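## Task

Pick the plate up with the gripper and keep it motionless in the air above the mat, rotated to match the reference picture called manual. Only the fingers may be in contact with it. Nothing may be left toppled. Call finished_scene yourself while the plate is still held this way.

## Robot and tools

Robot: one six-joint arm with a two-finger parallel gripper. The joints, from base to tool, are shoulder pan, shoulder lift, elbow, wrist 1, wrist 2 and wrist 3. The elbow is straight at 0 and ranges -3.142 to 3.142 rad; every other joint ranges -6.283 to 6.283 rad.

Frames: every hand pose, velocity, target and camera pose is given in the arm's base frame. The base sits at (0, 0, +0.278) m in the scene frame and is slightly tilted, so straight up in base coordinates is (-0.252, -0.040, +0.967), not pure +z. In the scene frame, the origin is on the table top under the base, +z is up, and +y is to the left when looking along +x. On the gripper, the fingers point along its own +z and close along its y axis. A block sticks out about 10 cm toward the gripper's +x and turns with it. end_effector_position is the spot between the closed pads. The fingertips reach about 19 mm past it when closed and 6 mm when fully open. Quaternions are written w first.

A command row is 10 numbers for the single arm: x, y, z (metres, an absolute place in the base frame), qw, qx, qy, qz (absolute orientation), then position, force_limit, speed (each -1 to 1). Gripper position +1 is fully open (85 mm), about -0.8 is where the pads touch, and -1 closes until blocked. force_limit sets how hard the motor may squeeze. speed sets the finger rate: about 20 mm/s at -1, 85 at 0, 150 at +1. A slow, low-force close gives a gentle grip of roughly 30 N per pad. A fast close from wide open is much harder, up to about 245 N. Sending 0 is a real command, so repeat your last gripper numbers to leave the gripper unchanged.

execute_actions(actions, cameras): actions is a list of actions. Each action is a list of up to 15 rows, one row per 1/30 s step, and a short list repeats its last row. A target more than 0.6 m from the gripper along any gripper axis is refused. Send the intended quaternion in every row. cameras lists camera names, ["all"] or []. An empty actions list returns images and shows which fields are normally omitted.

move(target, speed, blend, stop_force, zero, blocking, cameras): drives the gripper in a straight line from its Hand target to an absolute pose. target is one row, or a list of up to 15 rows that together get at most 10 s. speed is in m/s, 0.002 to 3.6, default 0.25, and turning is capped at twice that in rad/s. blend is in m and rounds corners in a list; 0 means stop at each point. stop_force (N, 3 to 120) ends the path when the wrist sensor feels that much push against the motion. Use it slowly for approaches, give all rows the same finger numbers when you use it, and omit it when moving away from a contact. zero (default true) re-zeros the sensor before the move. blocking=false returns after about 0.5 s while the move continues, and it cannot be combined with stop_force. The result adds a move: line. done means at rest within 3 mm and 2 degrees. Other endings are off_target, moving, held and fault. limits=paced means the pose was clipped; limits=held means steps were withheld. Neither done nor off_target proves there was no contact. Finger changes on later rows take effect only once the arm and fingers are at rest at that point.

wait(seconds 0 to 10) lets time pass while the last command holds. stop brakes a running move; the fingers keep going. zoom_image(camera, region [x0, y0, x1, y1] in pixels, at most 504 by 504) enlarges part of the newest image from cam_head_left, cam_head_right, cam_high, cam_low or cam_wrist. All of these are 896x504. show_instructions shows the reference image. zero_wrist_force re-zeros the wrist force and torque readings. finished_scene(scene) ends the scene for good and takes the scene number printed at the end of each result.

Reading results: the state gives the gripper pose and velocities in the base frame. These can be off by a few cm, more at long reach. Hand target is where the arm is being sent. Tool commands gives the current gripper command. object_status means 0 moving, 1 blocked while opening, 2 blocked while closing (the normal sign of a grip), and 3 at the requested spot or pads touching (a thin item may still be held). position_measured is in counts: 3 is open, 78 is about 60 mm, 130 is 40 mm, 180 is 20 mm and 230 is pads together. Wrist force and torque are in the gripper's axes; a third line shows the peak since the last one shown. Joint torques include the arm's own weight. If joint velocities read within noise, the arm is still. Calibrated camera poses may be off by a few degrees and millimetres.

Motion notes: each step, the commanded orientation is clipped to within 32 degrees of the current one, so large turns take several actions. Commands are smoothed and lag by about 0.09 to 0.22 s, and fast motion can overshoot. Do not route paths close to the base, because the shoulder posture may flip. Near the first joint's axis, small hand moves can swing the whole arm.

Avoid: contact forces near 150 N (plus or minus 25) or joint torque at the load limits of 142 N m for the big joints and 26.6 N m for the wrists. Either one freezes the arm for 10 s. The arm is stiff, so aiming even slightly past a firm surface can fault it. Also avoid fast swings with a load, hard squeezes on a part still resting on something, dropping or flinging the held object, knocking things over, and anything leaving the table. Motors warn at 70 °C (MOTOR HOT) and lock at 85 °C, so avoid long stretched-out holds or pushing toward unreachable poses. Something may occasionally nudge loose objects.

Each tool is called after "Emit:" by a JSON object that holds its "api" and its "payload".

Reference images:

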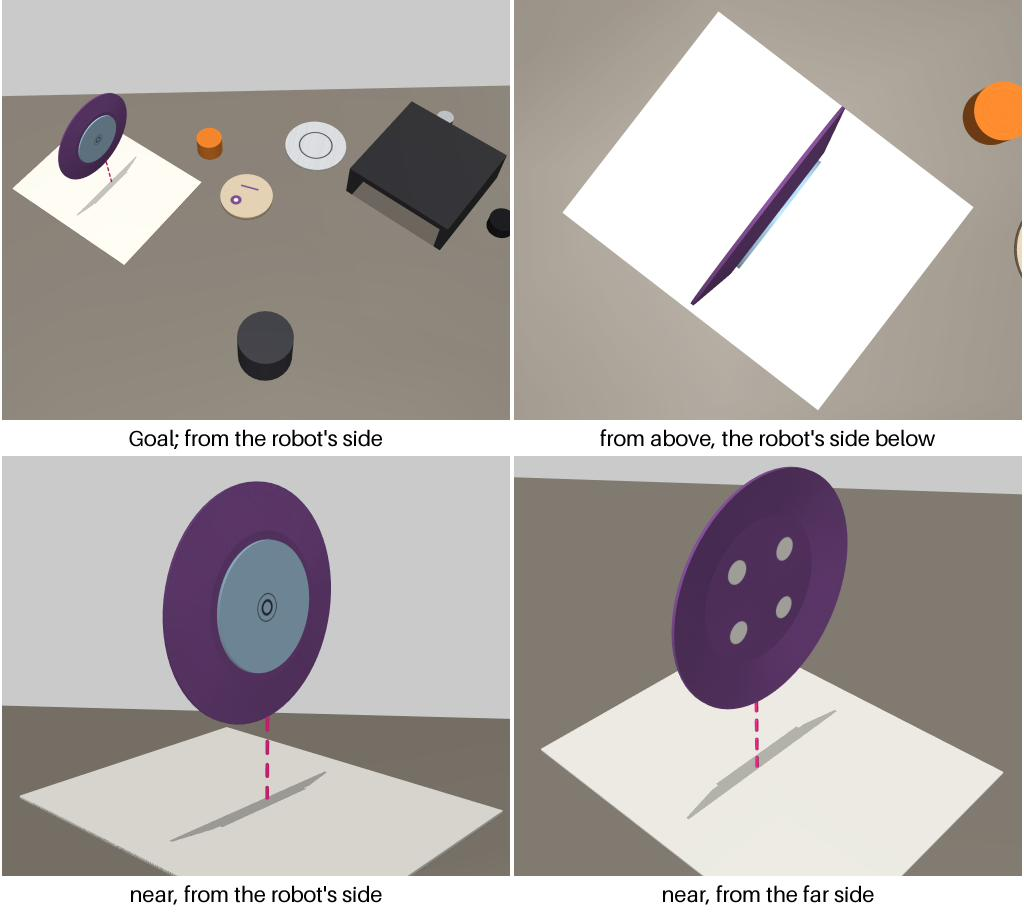

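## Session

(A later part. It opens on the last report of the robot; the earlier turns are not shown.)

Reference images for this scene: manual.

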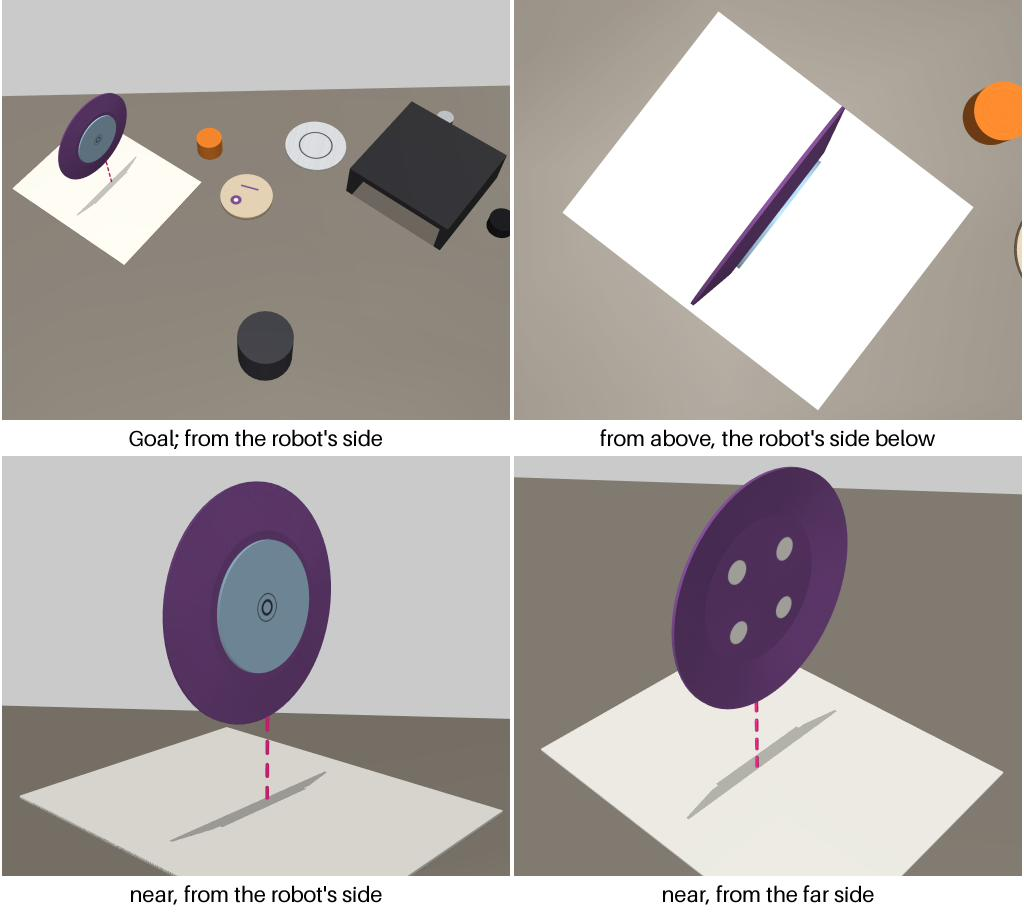

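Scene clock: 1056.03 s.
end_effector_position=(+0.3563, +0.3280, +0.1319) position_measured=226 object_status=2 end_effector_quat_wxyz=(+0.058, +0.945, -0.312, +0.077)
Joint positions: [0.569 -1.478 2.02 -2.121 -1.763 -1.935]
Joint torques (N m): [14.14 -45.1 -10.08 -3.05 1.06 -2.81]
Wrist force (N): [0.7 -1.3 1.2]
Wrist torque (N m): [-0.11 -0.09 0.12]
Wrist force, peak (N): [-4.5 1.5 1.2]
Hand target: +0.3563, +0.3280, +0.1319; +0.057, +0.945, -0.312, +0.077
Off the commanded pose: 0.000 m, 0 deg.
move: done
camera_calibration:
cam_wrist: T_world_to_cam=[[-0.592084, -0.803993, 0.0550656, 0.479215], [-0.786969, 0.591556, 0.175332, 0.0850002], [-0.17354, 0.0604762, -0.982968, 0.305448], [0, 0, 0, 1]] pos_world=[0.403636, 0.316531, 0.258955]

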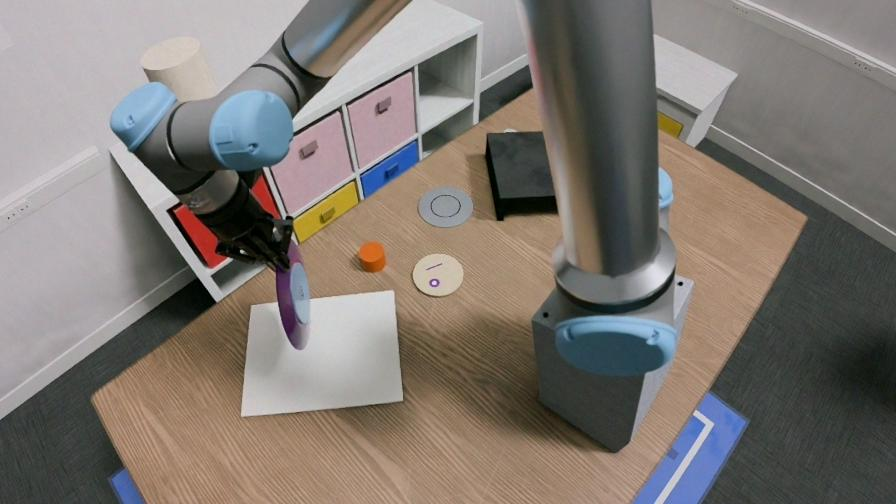

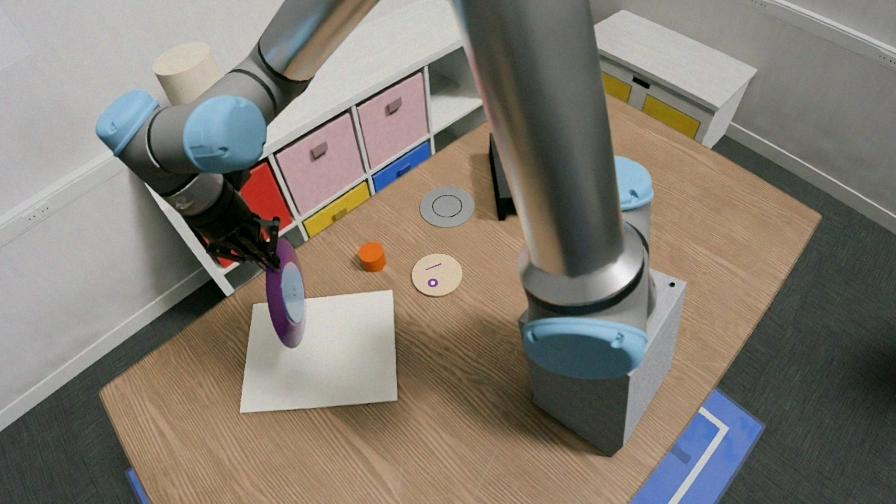

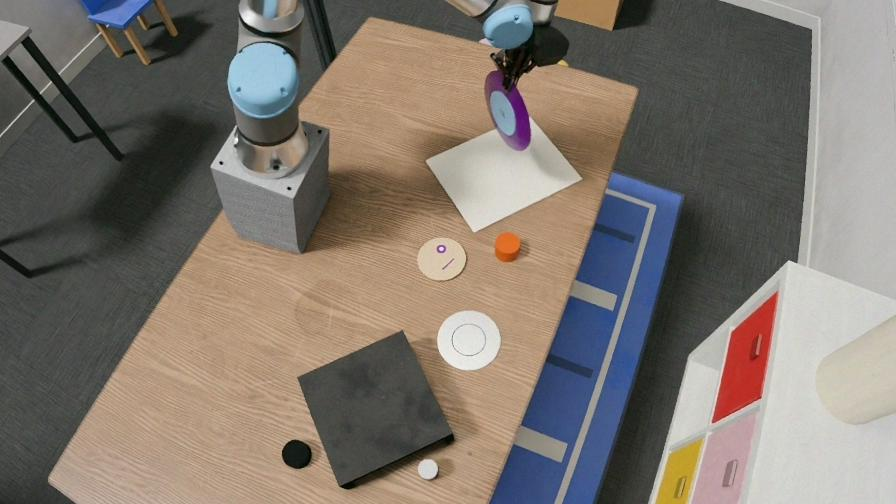

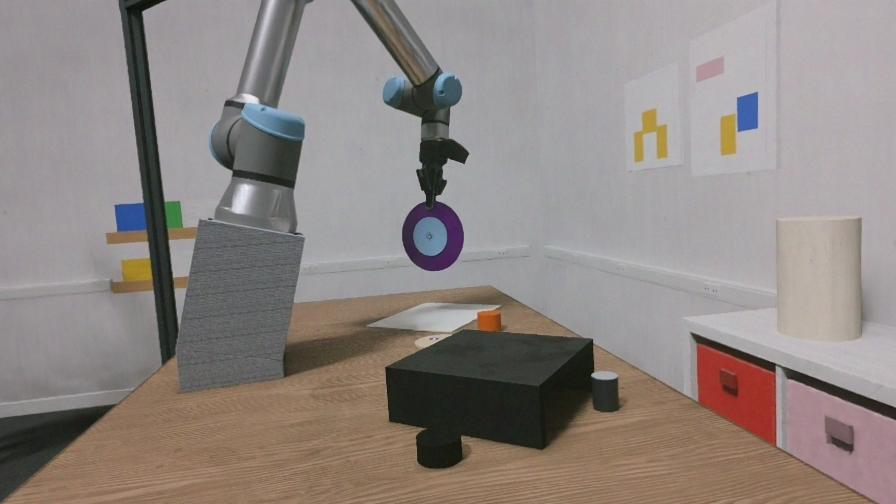

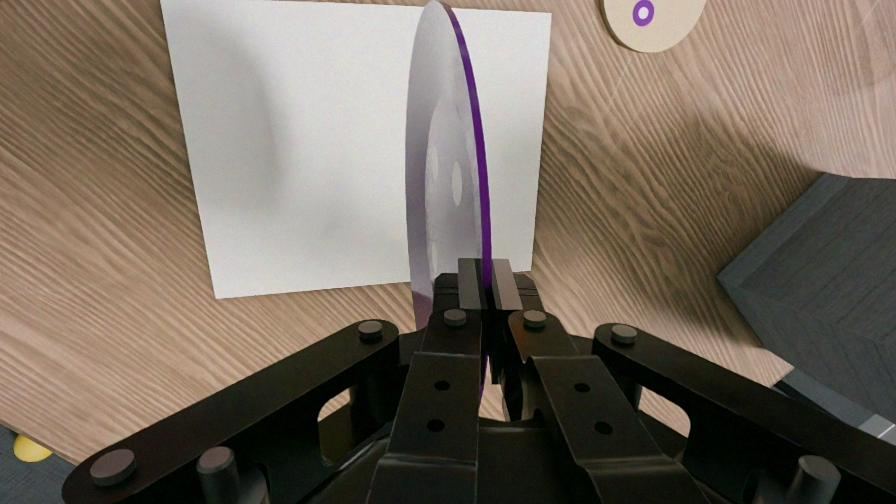

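Emit:
{"api": "move", "payload": {"target": [0.34894, 0.32819, 0.13002, 0.01456, 0.94681, -0.30828, 0.09093, -1, 0.0, -0.6], "speed": 0.1, "cameras": ["cam_head_left", "cam_head_right", "cam_high", "cam_low"]}}

Emit:
{"api": "zoom_image", "payload": {"camera": "cam_head_left", "region": [270, 240, 330, 360]}}

Emit:
{"api": "zoom_image", "payload": {"camera": "cam_head_right", "region": [255, 235, 325, 355]}}

Emit:
{"api": "zoom_image", "payload": {"camera": "cam_high", "region": [475, 65, 545, 155]}}

Emit:
{"api": "zoom_image", "payload": {"camera": "cam_low", "region": [390, 190, 480, 290]}}

Scene clock: 1392.97 s.
end_effector_position=(+0.3489, +0.3282, +0.1300) position_measured=226 object_status=2 end_effector_quat_wxyz=(+0.015, +0.947, -0.308, +0.091)
Joint positions: [0.56 -1.529 2.106 -2.243 -1.729 -1.96]
Joint torques (N m): [-2.15 -42.17 -10.08 -3.63 1.18 -2.69]
Wrist force (N): [0.9 -0.9 1.4]
Wrist torque (N m): [-0.11 -0.11 0.13]
Wrist force, peak (N): [1.0 -1.4 1.7]
Hand target: +0.3489, +0.3282, +0.1300; +0.015, +0.947, -0.308, +0.091
Off the commanded pose: 0.000 m, 0 deg.
move: done
Images, in order (width x height): cam_head_left 896x504, cam_head_right 896x504, cam_high 896x504, cam_low 896x504.

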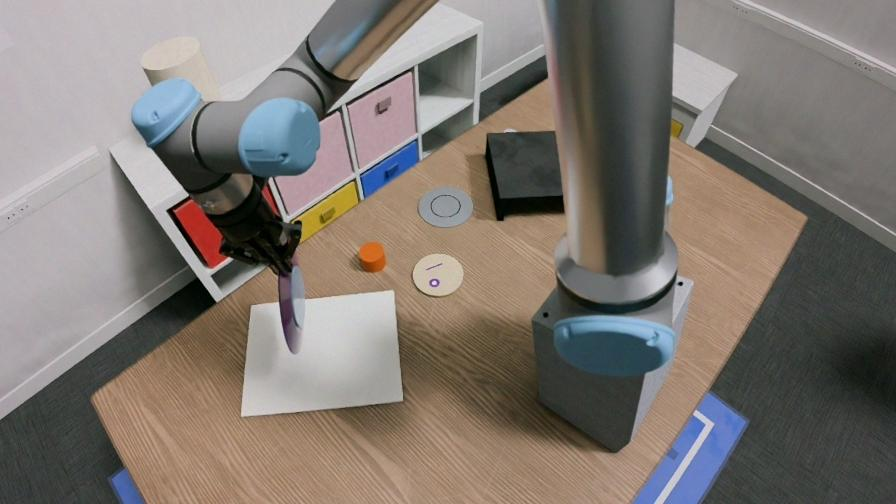

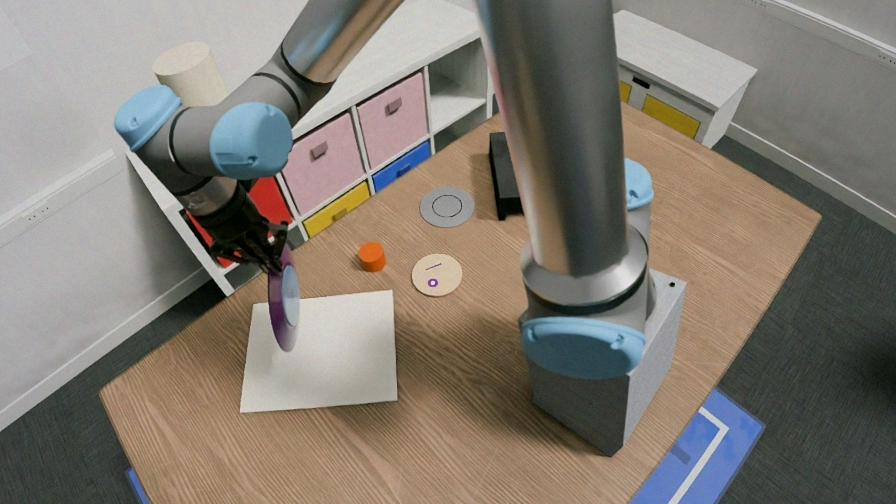

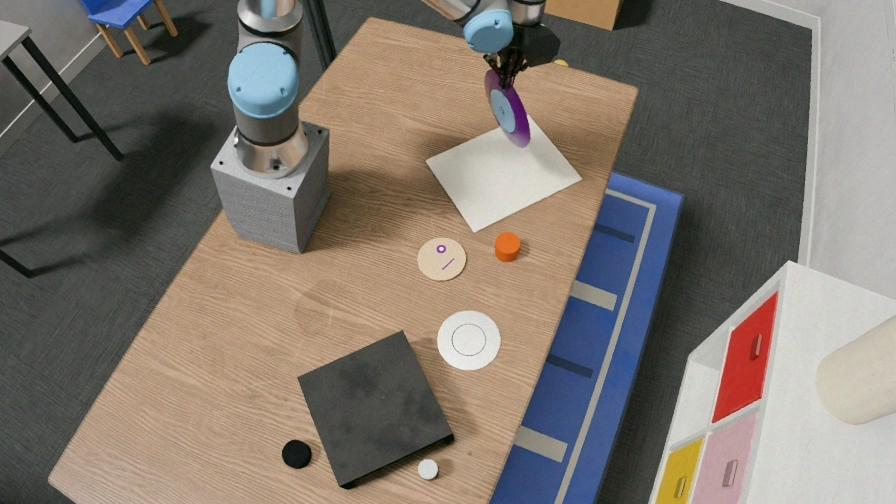

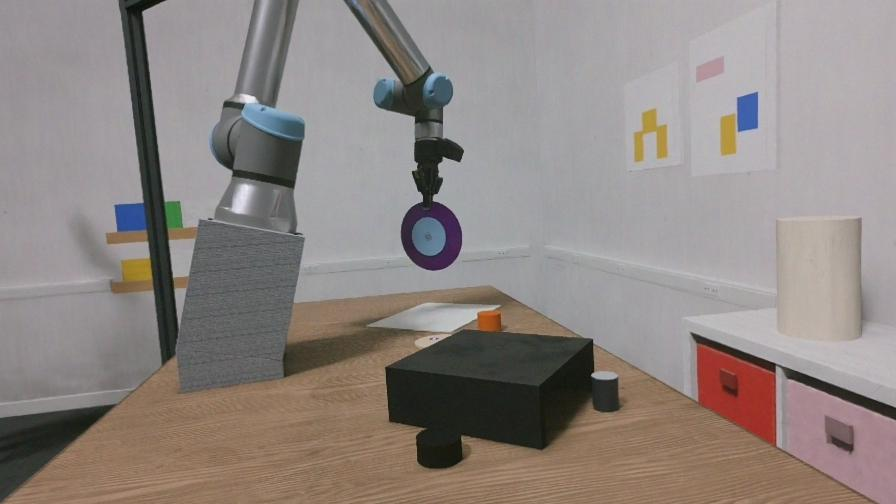

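Scaled by 4.200 from the camera's 896x504 image, which has a finer 1280x720 frame.

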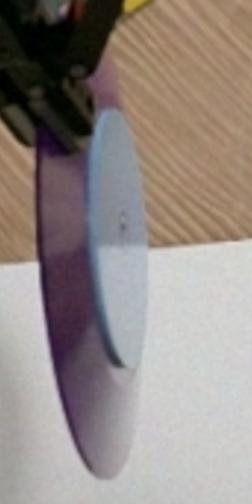

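Scaled by 4.200 from the camera's 896x504 image, which has a finer 1280x720 frame.

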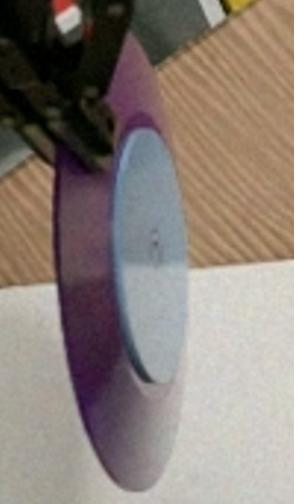

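Scaled by 5.600 from the camera's 896x504 image, which has a finer 1280x720 frame.

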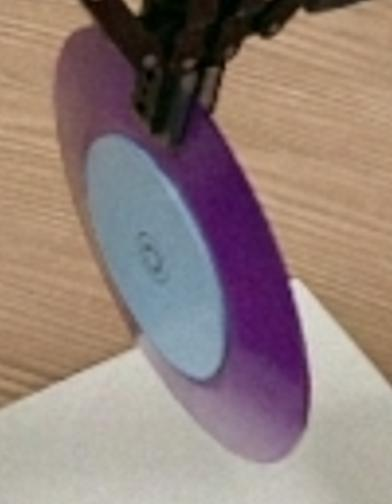

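Scaled by 5.040 from the camera's 896x504 image, which has a finer 1280x720 frame.

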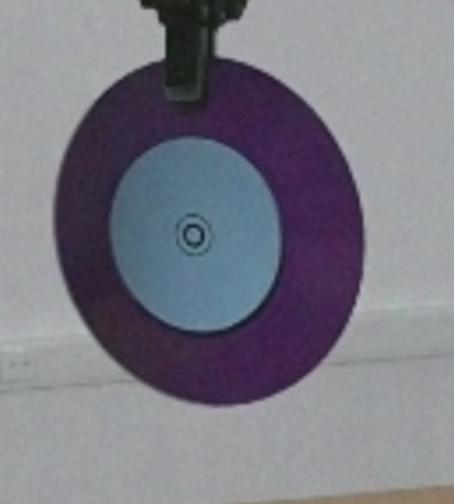

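Emit:
{"api": "finished_scene", "payload": {"scene": 2}}

The scene is finished: the task was done.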